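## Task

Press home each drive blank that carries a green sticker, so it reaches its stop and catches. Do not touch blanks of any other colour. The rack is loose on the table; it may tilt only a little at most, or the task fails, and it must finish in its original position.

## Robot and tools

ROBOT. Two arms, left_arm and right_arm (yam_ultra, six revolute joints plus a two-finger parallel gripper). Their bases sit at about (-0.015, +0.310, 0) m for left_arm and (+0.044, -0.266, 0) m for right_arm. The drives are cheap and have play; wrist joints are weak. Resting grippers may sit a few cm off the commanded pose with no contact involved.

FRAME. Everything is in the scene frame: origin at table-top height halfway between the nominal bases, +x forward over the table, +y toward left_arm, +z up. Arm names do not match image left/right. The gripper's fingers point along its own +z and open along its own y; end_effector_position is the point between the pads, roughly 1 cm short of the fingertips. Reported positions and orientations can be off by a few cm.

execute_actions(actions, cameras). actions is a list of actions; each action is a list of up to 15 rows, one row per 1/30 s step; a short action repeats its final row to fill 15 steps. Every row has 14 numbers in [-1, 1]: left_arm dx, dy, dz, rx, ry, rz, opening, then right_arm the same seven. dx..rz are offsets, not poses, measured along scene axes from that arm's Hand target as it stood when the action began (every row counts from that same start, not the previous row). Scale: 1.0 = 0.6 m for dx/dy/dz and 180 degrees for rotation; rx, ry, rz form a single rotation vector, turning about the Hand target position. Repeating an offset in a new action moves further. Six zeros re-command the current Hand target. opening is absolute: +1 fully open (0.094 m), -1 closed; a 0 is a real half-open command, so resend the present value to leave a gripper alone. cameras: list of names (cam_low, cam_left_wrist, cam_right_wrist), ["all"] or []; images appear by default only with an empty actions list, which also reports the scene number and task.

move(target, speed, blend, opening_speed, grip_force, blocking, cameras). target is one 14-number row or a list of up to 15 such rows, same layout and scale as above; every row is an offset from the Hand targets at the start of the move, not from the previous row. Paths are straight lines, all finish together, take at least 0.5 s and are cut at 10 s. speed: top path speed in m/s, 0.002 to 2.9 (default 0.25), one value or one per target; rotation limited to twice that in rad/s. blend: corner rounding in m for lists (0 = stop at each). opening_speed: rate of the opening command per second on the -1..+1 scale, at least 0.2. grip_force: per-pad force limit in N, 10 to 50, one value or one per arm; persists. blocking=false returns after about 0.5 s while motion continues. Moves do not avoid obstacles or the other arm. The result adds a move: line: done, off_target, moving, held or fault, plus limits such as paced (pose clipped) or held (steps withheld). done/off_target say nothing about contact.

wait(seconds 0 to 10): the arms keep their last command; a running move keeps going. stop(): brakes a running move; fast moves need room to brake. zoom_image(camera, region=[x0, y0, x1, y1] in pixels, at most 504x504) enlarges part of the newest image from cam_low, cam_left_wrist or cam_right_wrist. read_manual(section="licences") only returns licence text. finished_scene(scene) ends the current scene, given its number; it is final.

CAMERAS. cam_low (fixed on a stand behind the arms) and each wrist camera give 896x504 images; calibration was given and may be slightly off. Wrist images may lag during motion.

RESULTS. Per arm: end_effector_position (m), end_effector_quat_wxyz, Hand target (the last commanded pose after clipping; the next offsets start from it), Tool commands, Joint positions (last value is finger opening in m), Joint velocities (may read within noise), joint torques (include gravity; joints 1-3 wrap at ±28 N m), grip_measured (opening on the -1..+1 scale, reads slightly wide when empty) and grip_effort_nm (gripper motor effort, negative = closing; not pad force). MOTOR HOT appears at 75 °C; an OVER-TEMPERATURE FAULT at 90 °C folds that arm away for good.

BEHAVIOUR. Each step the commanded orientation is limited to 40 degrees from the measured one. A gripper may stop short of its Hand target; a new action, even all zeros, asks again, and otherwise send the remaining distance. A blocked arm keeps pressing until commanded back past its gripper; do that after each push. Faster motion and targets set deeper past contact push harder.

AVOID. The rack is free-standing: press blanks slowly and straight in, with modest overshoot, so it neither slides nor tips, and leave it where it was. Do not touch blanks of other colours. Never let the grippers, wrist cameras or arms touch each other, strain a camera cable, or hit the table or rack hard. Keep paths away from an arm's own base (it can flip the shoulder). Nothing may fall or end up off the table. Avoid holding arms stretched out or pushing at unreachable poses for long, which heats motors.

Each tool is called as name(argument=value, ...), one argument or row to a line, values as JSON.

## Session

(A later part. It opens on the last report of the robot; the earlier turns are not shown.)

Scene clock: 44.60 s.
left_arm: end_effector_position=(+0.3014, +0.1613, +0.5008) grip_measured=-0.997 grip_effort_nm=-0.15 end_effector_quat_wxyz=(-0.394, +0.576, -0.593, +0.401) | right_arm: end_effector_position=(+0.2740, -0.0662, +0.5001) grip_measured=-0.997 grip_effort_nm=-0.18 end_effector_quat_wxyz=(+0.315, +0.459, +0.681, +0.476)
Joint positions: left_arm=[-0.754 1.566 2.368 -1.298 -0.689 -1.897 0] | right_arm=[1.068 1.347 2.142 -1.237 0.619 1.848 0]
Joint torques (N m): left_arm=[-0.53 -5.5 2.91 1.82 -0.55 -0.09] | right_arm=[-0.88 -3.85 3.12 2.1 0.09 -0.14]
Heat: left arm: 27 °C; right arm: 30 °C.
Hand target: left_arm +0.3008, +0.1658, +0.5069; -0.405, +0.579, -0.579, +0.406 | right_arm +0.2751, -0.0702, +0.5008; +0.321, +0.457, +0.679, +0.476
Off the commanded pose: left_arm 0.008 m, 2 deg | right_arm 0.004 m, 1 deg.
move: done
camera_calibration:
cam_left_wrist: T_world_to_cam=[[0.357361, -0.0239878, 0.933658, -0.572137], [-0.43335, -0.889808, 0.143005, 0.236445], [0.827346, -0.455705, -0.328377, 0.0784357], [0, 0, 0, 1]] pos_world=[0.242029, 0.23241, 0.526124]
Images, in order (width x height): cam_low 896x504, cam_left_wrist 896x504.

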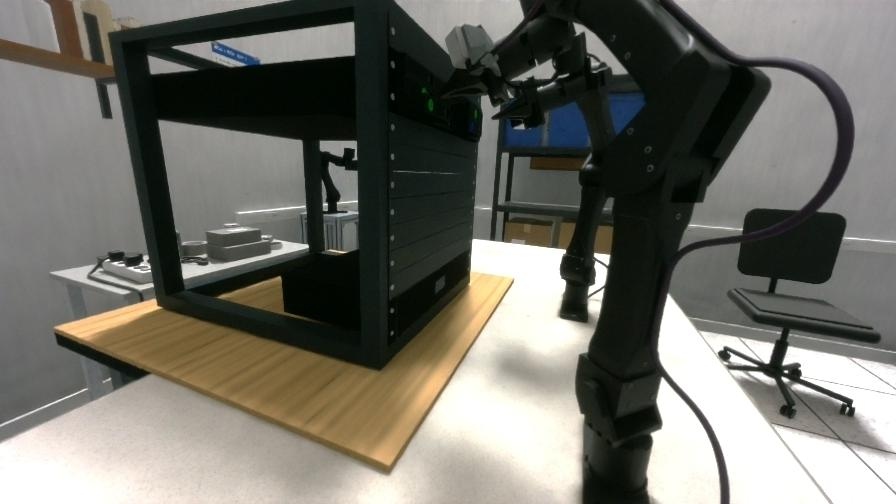

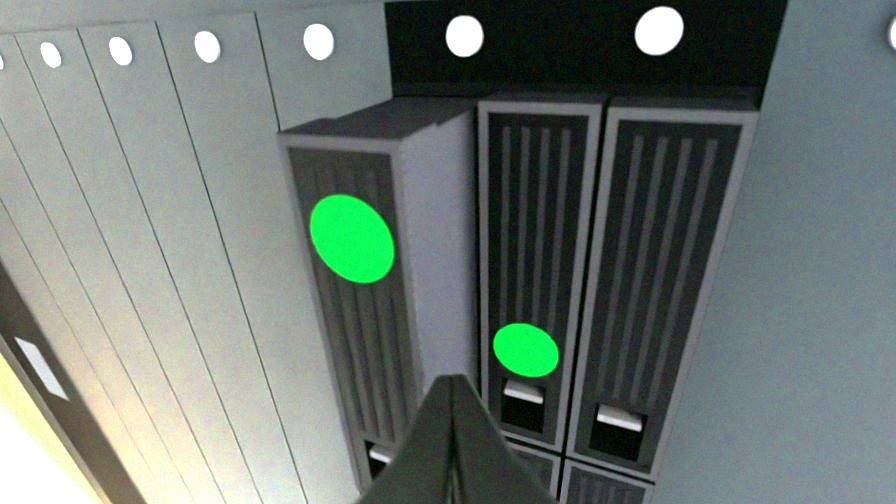

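move(
  target=[
    [-0.045,0.015,0.0,0,0,0,-1,0,0,0,0,0,0,-1],
    [-0.045,0.015,-0.034,0,0,0,-1,0,0,0,0,0,0,-1],
    [0,0.015,-0.034,0,0,0,-1,0,0,0,0,0,0,-1],
  ],
  speed=0.08,
  cameras=["cam_left_wrist"],
)

Scene clock: 48.53 s.
left_arm: end_effector_position=(+0.2961, +0.1765, +0.4801) grip_measured=-0.997 grip_effort_nm=-0.15 end_effector_quat_wxyz=(-0.400, +0.584, -0.585, +0.397) | right_arm: end_effector_position=(+0.2740, -0.0662, +0.5001) grip_measured=-0.997 grip_effort_nm=-0.18 end_effector_quat_wxyz=(+0.315, +0.459, +0.681, +0.476)
Joint positions: left_arm=[-0.734 1.422 2.097 -1.172 -0.696 -1.901 0] | right_arm=[1.068 1.347 2.142 -1.237 0.619 1.848 0]
Joint torques (N m): left_arm=[0.62 -3.48 4.18 2 -0.16 0.14] | right_arm=[-0.87 -3.85 3.1 2.11 0.09 -0.13]
Heat: left arm: 27 °C; right arm: 30 °C.
Hand target: left_arm +0.3007, +0.1749, +0.4867; -0.405, +0.579, -0.579, +0.407 | right_arm +0.2751, -0.0702, +0.5008; +0.321, +0.457, +0.679, +0.476
Off the commanded pose: left_arm 0.008 m, 2 deg | right_arm 0.004 m, 1 deg.
move: done
camera_calibration:
cam_left_wrist: T_world_to_cam=[[0.356872, -0.0147488, 0.934037, -0.552267], [-0.409891, -0.900953, 0.142383, 0.246014], [0.839424, -0.433665, -0.32757, 0.0751395], [0, 0, 0, 1]] pos_world=[0.234854, 0.246087, 0.505423]
Images, in order (width x height): cam_left_wrist 896x504.

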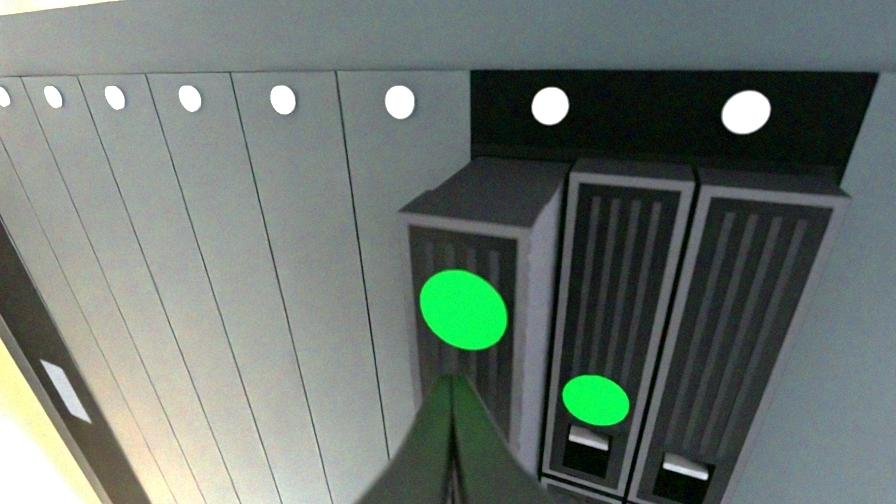

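move(
  target=[0.1,0,0.004,0,0,0,-1,0,0,0,0,0,0,-1],
  speed=0.04,
  cameras=["cam_low","cam_left_wrist"],
)

Scene clock: 51.10 s.
left_arm: end_effector_position=(+0.3379, +0.1785, +0.4759) grip_measured=-0.997 grip_effort_nm=-0.16 end_effector_quat_wxyz=(-0.387, +0.583, -0.600, +0.388) | right_arm: end_effector_position=(+0.2740, -0.0662, +0.5001) grip_measured=-0.997 grip_effort_nm=-0.18 end_effector_quat_wxyz=(+0.315, +0.459, +0.681, +0.476)
Joint positions: left_arm=[-0.583 1.531 2.194 -1.146 -0.536 -1.818 0] | right_arm=[1.068 1.347 2.142 -1.237 0.619 1.848 0]
Joint torques (N m): left_arm=[2.15 -1.68 6 2.61 -0.26 0.16] | right_arm=[-0.9 -3.84 3.11 2.1 0.09 -0.13]
Heat: left arm: 28 °C; right arm: 31 °C.
Hand target: left_arm +0.3607, +0.1749, +0.4891; -0.405, +0.579, -0.579, +0.407 | right_arm +0.2751, -0.0702, +0.5008; +0.321, +0.457, +0.679, +0.476
Off the commanded pose: left_arm 0.027 m, 4 deg | right_arm 0.004 m, 1 deg.
move: off_target (left_arm)
camera_calibration:
cam_left_wrist: T_world_to_cam=[[0.389444, -0.0316238, 0.920507, -0.564828], [-0.42465, -0.893016, 0.14898, 0.265998], [0.817316, -0.448913, -0.361209, 0.0657335], [0, 0, 0, 1]] pos_world=[0.2792, 0.249187, 0.504043]
Images, in order (width x height): cam_low 896x504, cam_left_wrist 896x504.

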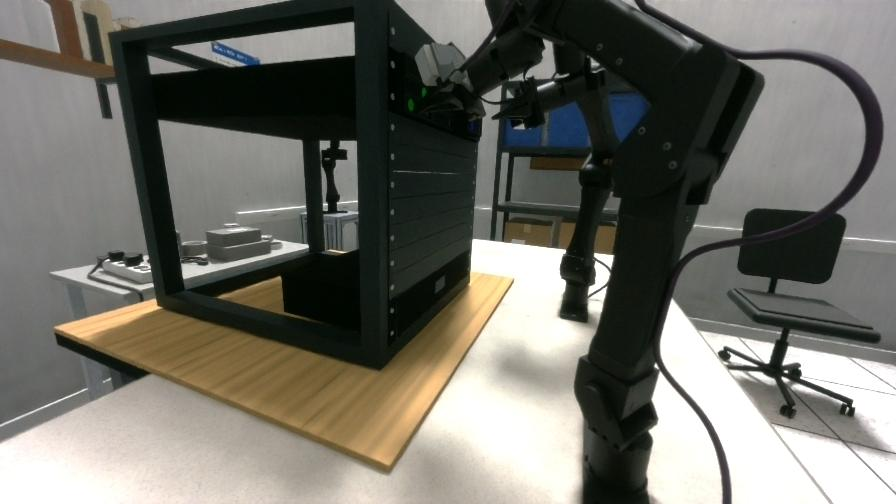

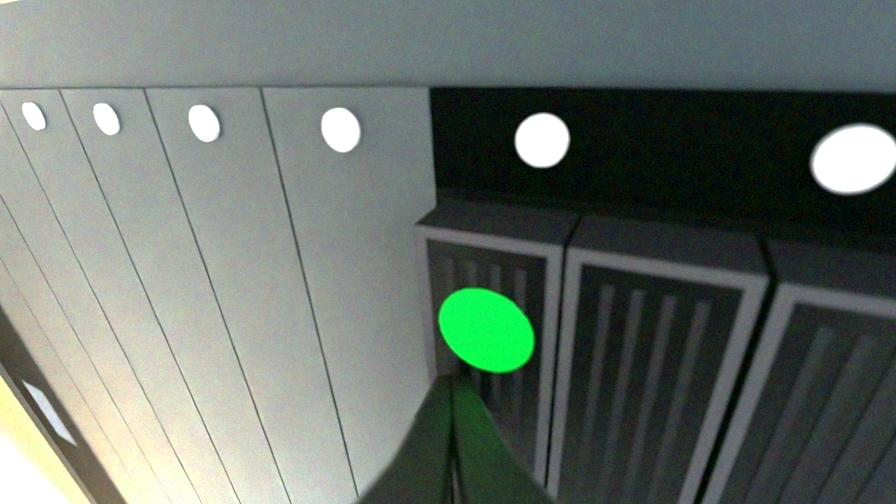

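move(
  target=[-0.15,0,0.0,0,0,0,-1,0.035,-0.01,0.014,0,0,0,-1],
  speed=0.12,
  cameras=["cam_low","cam_left_wrist","cam_right_wrist"],
)

Scene clock: 54.03 s.
left_arm: end_effector_position=(+0.2739, +0.1678, +0.4972) grip_measured=-0.997 grip_effort_nm=-0.16 end_effector_quat_wxyz=(-0.393, +0.576, -0.572, +0.431) | right_arm: end_effector_position=(+0.2929, -0.0756, +0.5021) grip_measured=-0.997 grip_effort_nm=-0.18 end_effector_quat_wxyz=(+0.314, +0.460, +0.685, +0.469)
Joint positions: left_arm=[-0.834 1.39 2.113 -1.179 -0.762 -1.947 0] | right_arm=[0.934 1.373 2.184 -1.237 0.498 1.785 0]
Joint torques (N m): left_arm=[-0.69 -3.41 3.49 1.11 -0.54 -0.09] | right_arm=[-0.92 -2.54 5.3 2.25 0.05 -0.16]
Heat: left arm: 28 °C; right arm: 31 °C.
Hand target: left_arm +0.2708, +0.1749, +0.4890; -0.405, +0.579, -0.579, +0.407 | right_arm +0.2960, -0.0762, +0.5092; +0.321, +0.457, +0.679, +0.476
Off the commanded pose: left_arm 0.011 m, 3 deg | right_arm 0.008 m, 1 deg.
move: off_target (left_arm)
camera_calibration:
cam_left_wrist: T_world_to_cam=[[0.309903, 0.0260558, 0.950411, -0.562455], [-0.441052, -0.88162, 0.167985, 0.219116], [0.842278, -0.47124, -0.261725, 0.0682864], [0, 0, 0, 1]] pos_world=[0.213432, 0.240012, 0.515628]
cam_right_wrist: T_world_to_cam=[[-0.330318, -0.111903, -0.937213, 0.557994], [-0.708871, 0.685027, 0.168047, 0.21298], [0.623211, 0.719872, -0.305602, 0.11598], [0, 0, 0, 1]] pos_world=[0.263011, -0.166946, 0.522612]

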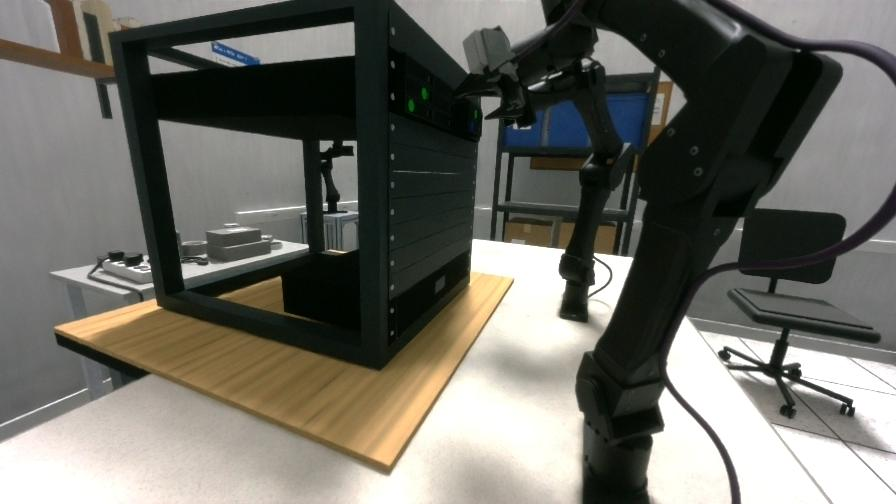

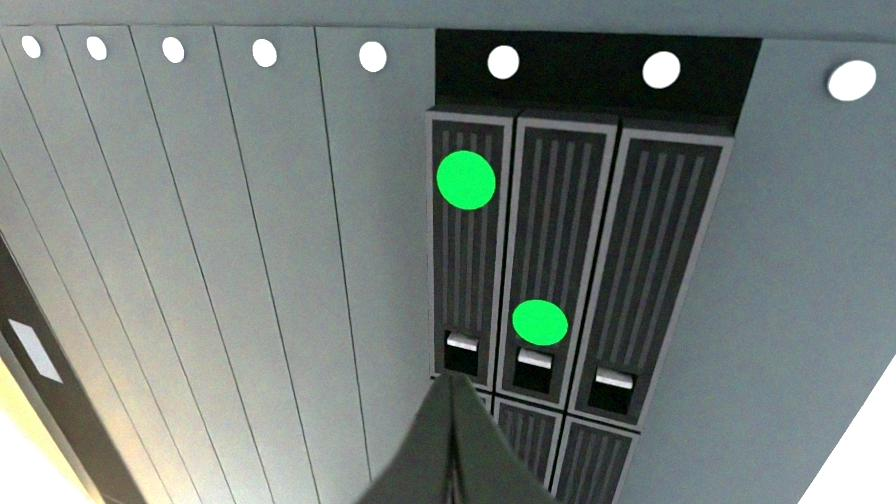

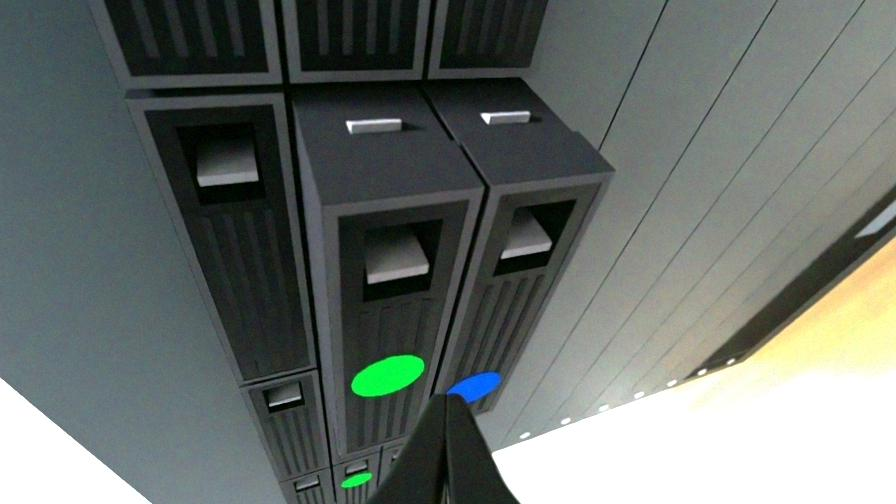

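move(
  target=[0,0,0.0,0,0,0,-1,0.0,0,0.009,0,0,0,-1],
  speed=0.12,
  cameras=["cam_right_wrist"],
)

Scene clock: 55.77 s.
left_arm: end_effector_position=(+0.2739, +0.1678, +0.4972) grip_measured=-0.997 grip_effort_nm=-0.15 end_effector_quat_wxyz=(-0.393, +0.576, -0.572, +0.431) | right_arm: end_effector_position=(+0.2945, -0.0734, +0.5148) grip_measured=-0.997 grip_effort_nm=-0.18 end_effector_quat_wxyz=(+0.315, +0.460, +0.675, +0.483)
Joint positions: left_arm=[-0.834 1.39 2.113 -1.179 -0.762 -1.947 0] | right_arm=[0.934 1.401 2.247 -1.237 0.498 1.785 0]
Joint torques (N m): left_arm=[-0.68 -3.41 3.51 1.11 -0.55 -0.07] | right_arm=[-0.95 -2.61 5.11 1.88 0.04 -0.16]
Heat: left arm: 28 °C; right arm: 31 °C.
Hand target: left_arm +0.2708, +0.1749, +0.4890; -0.405, +0.579, -0.579, +0.407 | right_arm +0.2960, -0.0762, +0.5147; +0.321, +0.457, +0.679, +0.476
Off the commanded pose: left_arm 0.011 m, 3 deg | right_arm 0.003 m, 1 deg.
move: off_target (left_arm)
camera_calibration:
cam_right_wrist: T_world_to_cam=[[-0.310856, -0.0860138, -0.946557, 0.571716], [-0.712367, 0.680374, 0.17212, 0.209032], [0.629208, 0.7278, -0.272771, 0.0991663], [0, 0, 0, 1]] pos_world=[0.264233, -0.165218, 0.532233]
Images, in order (width x height): cam_right_wrist 896x504.

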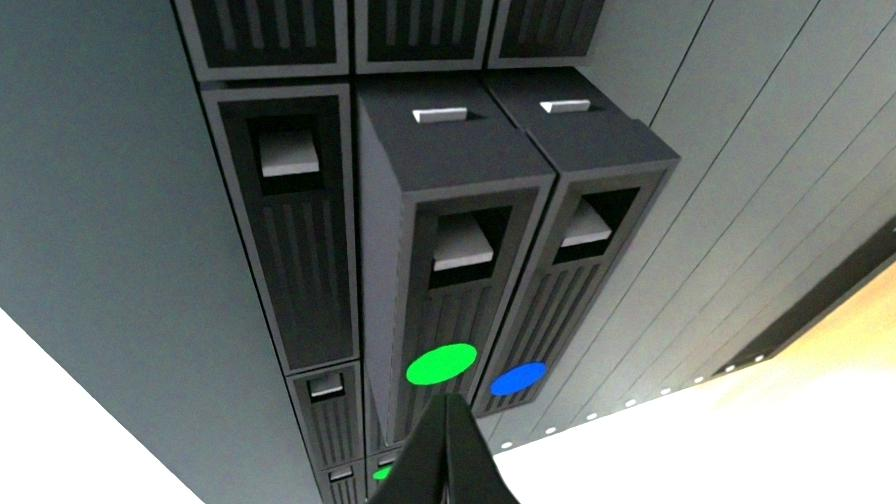

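move(
  target=[
    [0,0,0,0,0,0,-1,0,-0.02,0,0,0,0,-1],
    [0,0,0.0,0,0,0,-1,0.055,-0.02,0,0,0,0,-1],
  ],
  speed=0.04,
  cameras=["cam_low","cam_right_wrist"],
)

Scene clock: 60.40 s.
left_arm: end_effector_position=(+0.2739, +0.1678, +0.4972) grip_measured=-0.997 grip_effort_nm=-0.15 end_effector_quat_wxyz=(-0.393, +0.576, -0.572, +0.431) | right_arm: end_effector_position=(+0.3247, -0.0880, +0.5036) grip_measured=-0.997 grip_effort_nm=-0.18 end_effector_quat_wxyz=(+0.311, +0.463, +0.689, +0.463)
Joint positions: left_arm=[-0.834 1.39 2.113 -1.179 -0.762 -1.947 0] | right_arm=[0.738 1.428 2.247 -1.228 0.317 1.705 0]
Joint torques (N m): left_arm=[-0.66 -3.38 3.51 1.1 -0.55 -0.08] | right_arm=[-0.94 -3.11 5.35 2.49 0 -0.16]
Heat: left arm: 27 °C; right arm: 32 °C.
Hand target: left_arm +0.2708, +0.1749, +0.4890; -0.405, +0.579, -0.579, +0.407 | right_arm +0.3290, -0.0882, +0.5146; +0.321, +0.457, +0.679, +0.476
Off the commanded pose: left_arm 0.011 m, 3 deg | right_arm 0.012 m, 2 deg.
move: off_target (left_arm, right_arm)
camera_calibration:
cam_right_wrist: T_world_to_cam=[[-0.344555, -0.118325, -0.931279, 0.569598], [-0.705641, 0.686925, 0.173795, 0.239938], [0.619155, 0.717031, -0.320178, 0.113983], [0, 0, 0, 1]] pos_world=[0.294995, -0.179152, 0.52525]
Images, in order (width x height): cam_low 896x504, cam_right_wrist 896x504.

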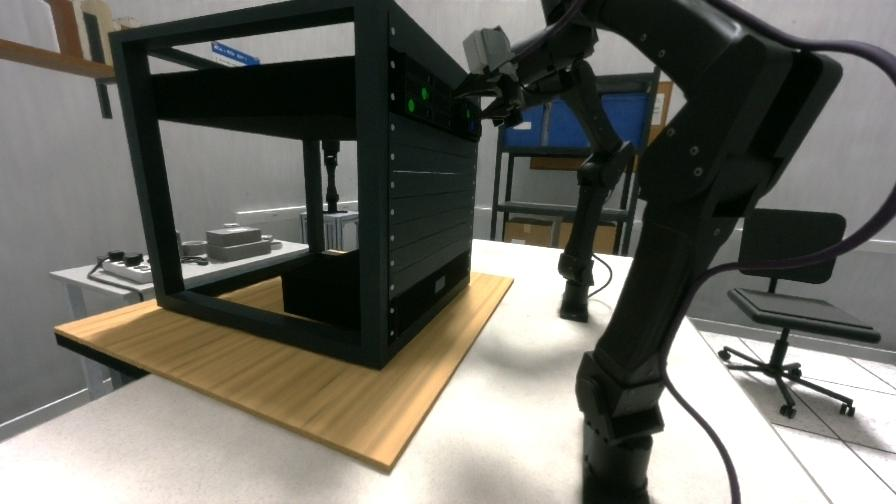

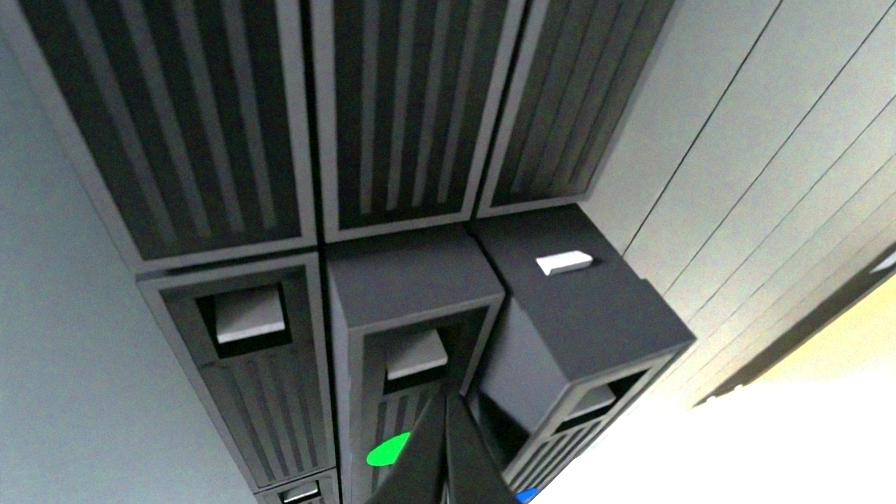

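move(
  target=[
    [0,0,0,0,0,0,-1,-0.003,0,0.012,0,0,0,-1],
    [0,0,0.0,0,0,0,-1,0.03,0,0.012,0,0,0,-1],
  ],
  speed=0.04,
  cameras=["cam_right_wrist"],
)

Scene clock: 62.67 s.
left_arm: end_effector_position=(+0.2739, +0.1678, +0.4972) grip_measured=-0.997 grip_effort_nm=-0.15 end_effector_quat_wxyz=(-0.393, +0.576, -0.572, +0.431) | right_arm: end_effector_position=(+0.3402, -0.0861, +0.5231) grip_measured=-0.997 grip_effort_nm=-0.18 end_effector_quat_wxyz=(+0.312, +0.457, +0.678, +0.484)
Joint positions: left_arm=[-0.834 1.39 2.113 -1.179 -0.762 -1.947 0] | right_arm=[0.678 1.504 2.377 -1.228 0.249 1.682 0]
Joint torques (N m): left_arm=[-0.7 -3.41 3.55 1.11 -0.54 -0.08] | right_arm=[-1.4 -2.84 4.71 2.16 0.04 -0.17]
Heat: left arm: 27 °C; right arm: 32 °C.
Hand target: left_arm +0.2708, +0.1749, +0.4890; -0.405, +0.579, -0.579, +0.407 | right_arm +0.3470, -0.0881, +0.5218; +0.321, +0.457, +0.679, +0.476
Off the commanded pose: left_arm 0.011 m, 3 deg | right_arm 0.007 m, 1 deg.
move: off_target (left_arm)
camera_calibration:
cam_right_wrist: T_world_to_cam=[[-0.311952, -0.0895903, -0.945864, 0.592276], [-0.718692, 0.6734, 0.173246, 0.24978], [0.621424, 0.733829, -0.274457, 0.0859804], [0, 0, 0, 1]] pos_world=[0.310846, -0.178235, 0.540537]
Images, in order (width x height): cam_right_wrist 896x504.

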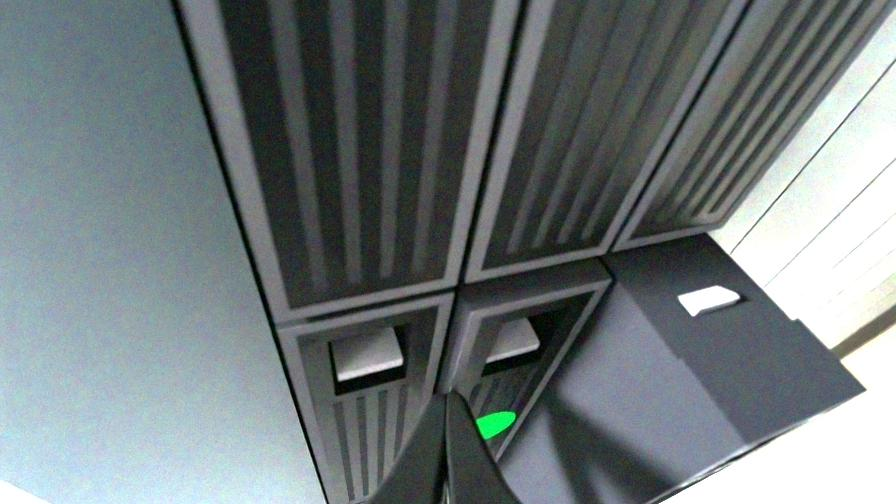

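move(
  target=[
    [0,0,0,0,0,0,-1,-0.03,0,0,0,0,0,-1],
    [0,0,0.0,0,0,0,-1,-0.03,0,-0.013,0,0,0,-1],
  ],
  speed=0.04,
  cameras=["cam_right_wrist"],
)

Scene clock: 64.93 s.
left_arm: end_effector_position=(+0.2739, +0.1678, +0.4972) grip_measured=-0.997 grip_effort_nm=-0.16 end_effector_quat_wxyz=(-0.393, +0.576, -0.572, +0.431) | right_arm: end_effector_position=(+0.3293, -0.0867, +0.5065) grip_measured=-0.997 grip_effort_nm=-0.18 end_effector_quat_wxyz=(+0.311, +0.458, +0.691, +0.465)
Joint positions: left_arm=[-0.834 1.39 2.113 -1.179 -0.762 -1.947 0] | right_arm=[0.718 1.447 2.274 -1.228 0.291 1.687 0]
Joint torques (N m): left_arm=[-0.69 -3.37 3.48 1.1 -0.54 -0.08] | right_arm=[0.92 -4.96 3.08 2.51 0.23 0.05]
Heat: left arm: 27 °C; right arm: 32 °C.
Hand target: left_arm +0.2708, +0.1749, +0.4890; -0.405, +0.579, -0.579, +0.407 | right_arm +0.3290, -0.0882, +0.5140; +0.321, +0.457, +0.679, +0.475
Off the commanded pose: left_arm 0.011 m, 3 deg | right_arm 0.008 m, 2 deg.
move: off_target (left_arm)
camera_calibration:
cam_right_wrist: T_world_to_cam=[[-0.337843, -0.124675, -0.932908, 0.572131], [-0.714125, 0.679612, 0.167789, 0.246995], [0.613097, 0.7229, -0.318636, 0.112799], [0, 0, 0, 1]] pos_world=[0.300519, -0.178073, 0.528245]
Images, in order (width x height): cam_right_wrist 896x504.

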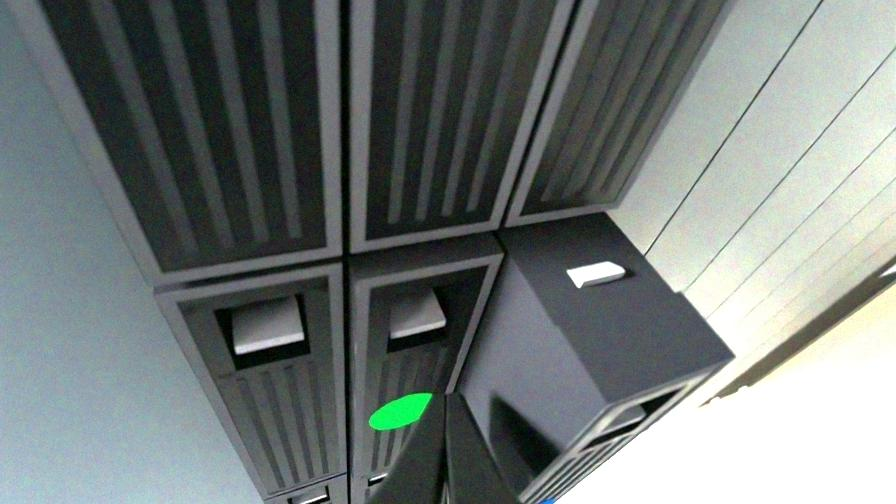

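move(
  target=[0,0,0.0,0,0,0,-1,0.06,0,0.006,0,0,0,-1],
  speed=0.04,
  cameras=["cam_right_wrist"],
)

Scene clock: 66.93 s.
left_arm: end_effector_position=(+0.2739, +0.1678, +0.4972) grip_measured=-0.997 grip_effort_nm=-0.16 end_effector_quat_wxyz=(-0.393, +0.576, -0.572, +0.431) | right_arm: end_effector_position=(+0.3453, -0.0902, +0.5085) grip_measured=-0.997 grip_effort_nm=-0.18 end_effector_quat_wxyz=(+0.299, +0.459, +0.694, +0.468)
Joint positions: left_arm=[-0.834 1.39 2.113 -1.179 -0.762 -1.947 0] | right_arm=[0.628 1.502 2.347 -1.246 0.188 1.665 0]
Joint velocities: left_arm=[0.007 -0.007 -0.017 -0.007 0.007 -0.168 0] | right_arm=[within noise]
Joint torques (N m): left_arm=[-0.7 -3.38 3.55 1.11 -0.56 -0.08] | right_arm=[-1.92 -1.52 4.97 2.9 0.13 -0.2]
Heat: left arm: 27 °C; right arm: 32 °C.
Hand target: left_arm +0.2708, +0.1749, +0.4890; -0.405, +0.579, -0.579, +0.407 | right_arm +0.3651, -0.0882, +0.5176; +0.321, +0.457, +0.679, +0.476
Off the commanded pose: left_arm 0.011 m, 3 deg | right_arm 0.022 m, 3 deg.
move: off_target (left_arm, right_arm)
camera_calibration:
cam_right_wrist: T_world_to_cam=[[-0.351854, -0.116517, -0.928775, 0.582399], [-0.719779, 0.668015, 0.188875, 0.250675], [0.598428, 0.734969, -0.31891, 0.112503], [0, 0, 0, 1]] pos_world=[0.318024, -0.182281, 0.52945]
Images, in order (width x height): cam_right_wrist 896x504.

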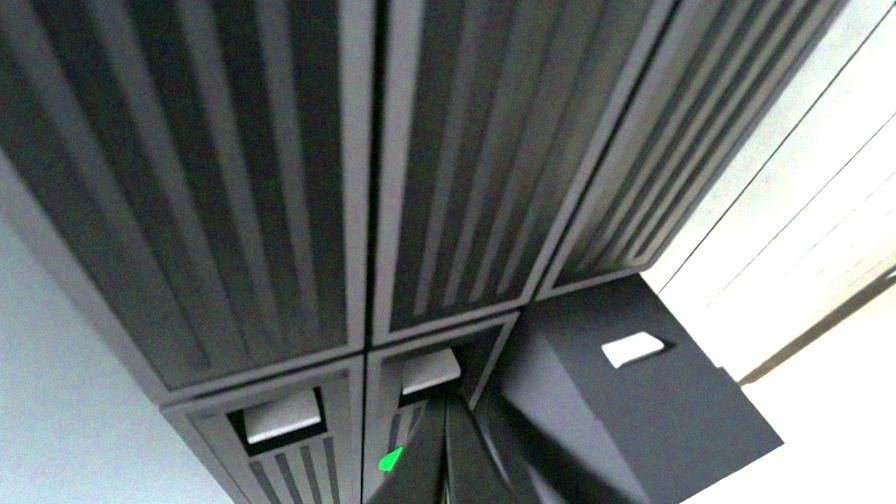

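move(
  target=[0,0,0.0,0,0,0,-1,0.015,0,-0.006,0,0,0,-1],
  speed=0.04,
  cameras=["cam_low","cam_right_wrist"],
)

move(
  target=[0,0,0.0,0,0,0,-1,-0.17,0,0.01,0,0,0,-1],
  speed=0.12,
  cameras=["all"],
)

Scene clock: 68.60 s.
left_arm: end_effector_position=(+0.2739, +0.1678, +0.4972) grip_measured=-0.997 grip_effort_nm=-0.15 end_effector_quat_wxyz=(-0.393, +0.576, -0.572, +0.431) | right_arm: end_effector_position=(+0.3459, -0.0904, +0.5081) grip_measured=-0.997 grip_effort_nm=-0.18 end_effector_quat_wxyz=(+0.293, +0.455, +0.697, +0.471)
Joint positions: left_arm=[-0.834 1.39 2.113 -1.179 -0.762 -1.947 0] | right_arm=[0.609 1.502 2.347 -1.246 0.152 1.658 0]
Joint torques (N m): left_arm=[-0.66 -3.41 3.54 1.1 -0.54 -0.08] | right_arm=[-2.44 -1.35 3.02 3.23 0.24 -0.19]
Heat: left arm: 26 °C; right arm: 33 °C.
Hand target: left_arm +0.2708, +0.1749, +0.4890; -0.405, +0.579, -0.579, +0.407 | right_arm +0.3740, -0.0881, +0.5140; +0.321, +0.457, +0.679, +0.476
Off the commanded pose: left_arm 0.011 m, 3 deg | right_arm 0.029 m, 4 deg.
move: off_target (left_arm, right_arm)
camera_calibration:
cam_right_wrist: T_world_to_cam=[[-0.354562, -0.117661, -0.9276, 0.582483], [-0.729386, 0.655529, 0.195647, 0.250099], [0.585049, 0.745947, -0.318247, 0.117424], [0, 0, 0, 1]] pos_world=[0.320247, -0.183003, 0.52875]
Images, in order (width x height): cam_low 896x504, cam_right_wrist 896x504.

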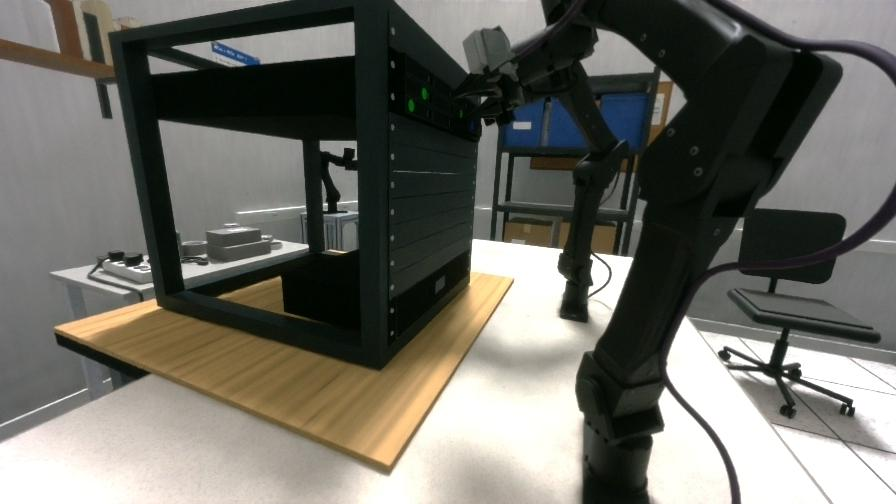

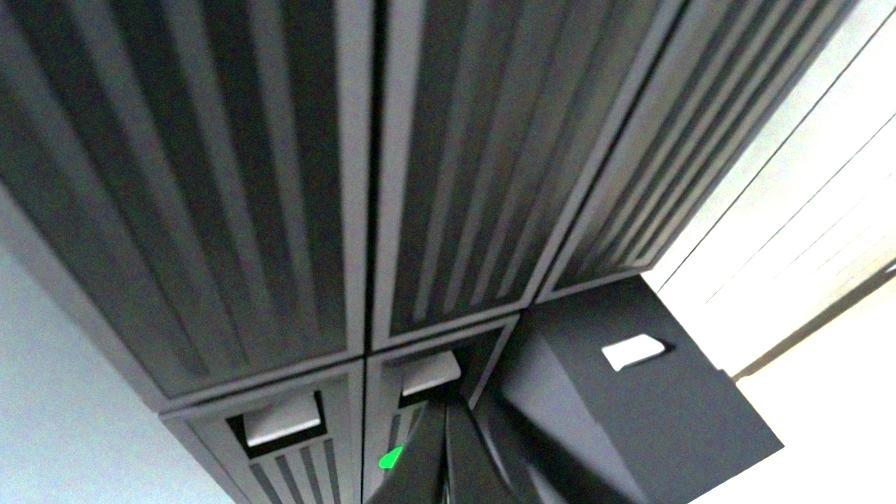

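Scene clock: 70.50 s.
left_arm: end_effector_position=(+0.2739, +0.1678, +0.4972) grip_measured=-0.997 grip_effort_nm=-0.15 end_effector_quat_wxyz=(-0.393, +0.576, -0.572, +0.431) | right_arm: end_effector_position=(+0.2737, -0.0828, +0.5275) grip_measured=-0.997 grip_effort_nm=-0.18 end_effector_quat_wxyz=(+0.314, +0.453, +0.671, +0.497)
Joint positions: left_arm=[-0.834 1.39 2.113 -1.179 -0.762 -1.947 0] | right_arm=[1.001 1.377 2.297 -1.292 0.548 1.802 0]
Joint torques (N m): left_arm=[-0.65 -3.43 3.54 1.12 -0.54 -0.09] | right_arm=[1.01 -2.02 4.55 1.45 0.31 0.04]
Heat: left arm: 26 °C; right arm: 33 °C.
Hand target: left_arm +0.2708, +0.1749, +0.4890; -0.405, +0.579, -0.579, +0.407 | right_arm +0.2720, -0.0882, +0.5200; +0.321, +0.457, +0.679, +0.476
Off the commanded pose: left_arm 0.011 m, 3 deg | right_arm 0.009 m, 3 deg.
move: off_target (left_arm, right_arm)
camera_calibration:
cam_left_wrist: T_world_to_cam=[[0.309903, 0.0260558, 0.950411, -0.562455], [-0.441052, -0.88162, 0.167985, 0.219116], [0.842278, -0.47124, -0.261725, 0.0682864], [0, 0, 0, 1]] pos_world=[0.213432, 0.240012, 0.515628]
cam_right_wrist: T_world_to_cam=[[-0.29059, -0.0718385, -0.954147, 0.576035], [-0.725699, 0.666465, 0.170836, 0.201656], [0.623633, 0.742067, -0.245801, 0.111048], [0, 0, 0, 1]] pos_world=[0.244478, -0.17542, 0.542468]

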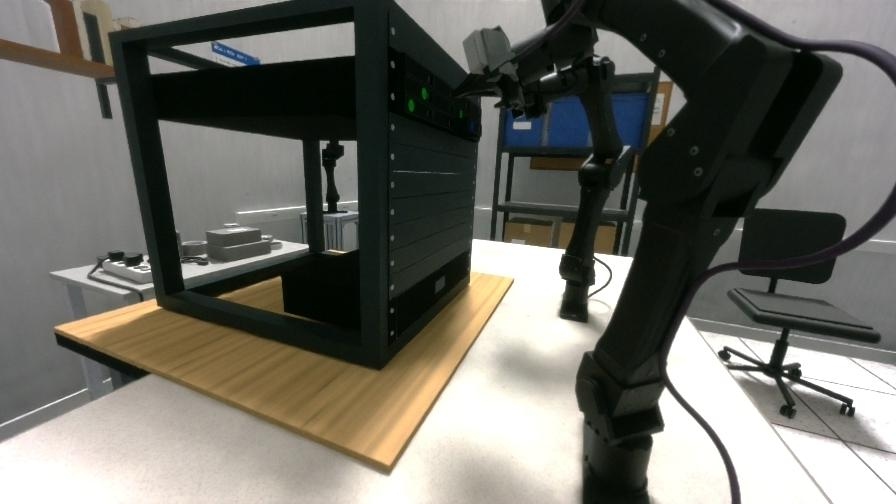

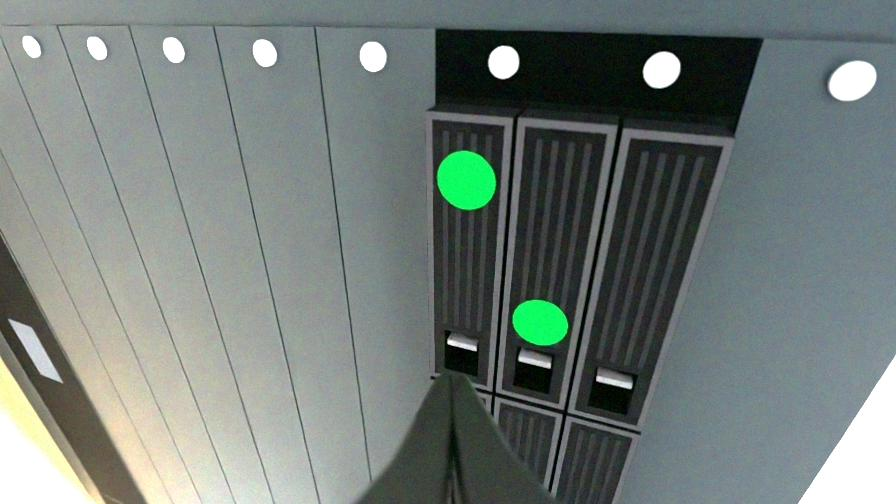

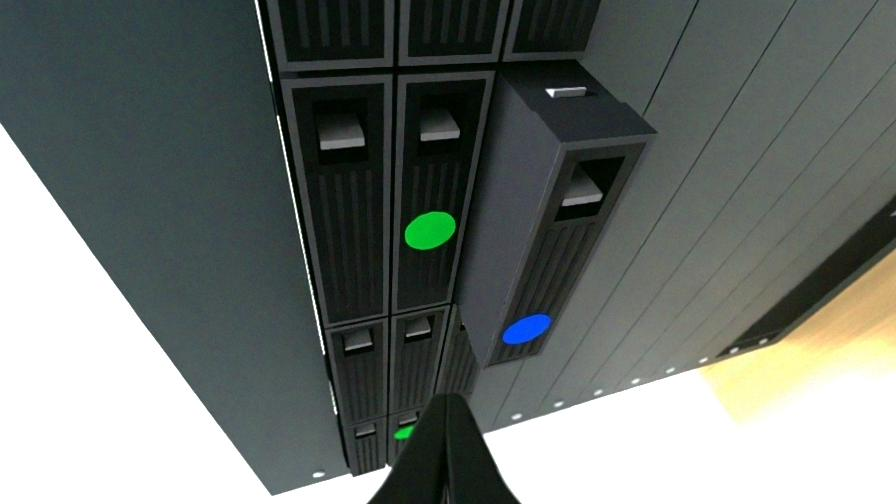

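finished_scene(
  scene=1,
)

The scene is finished: the task was done.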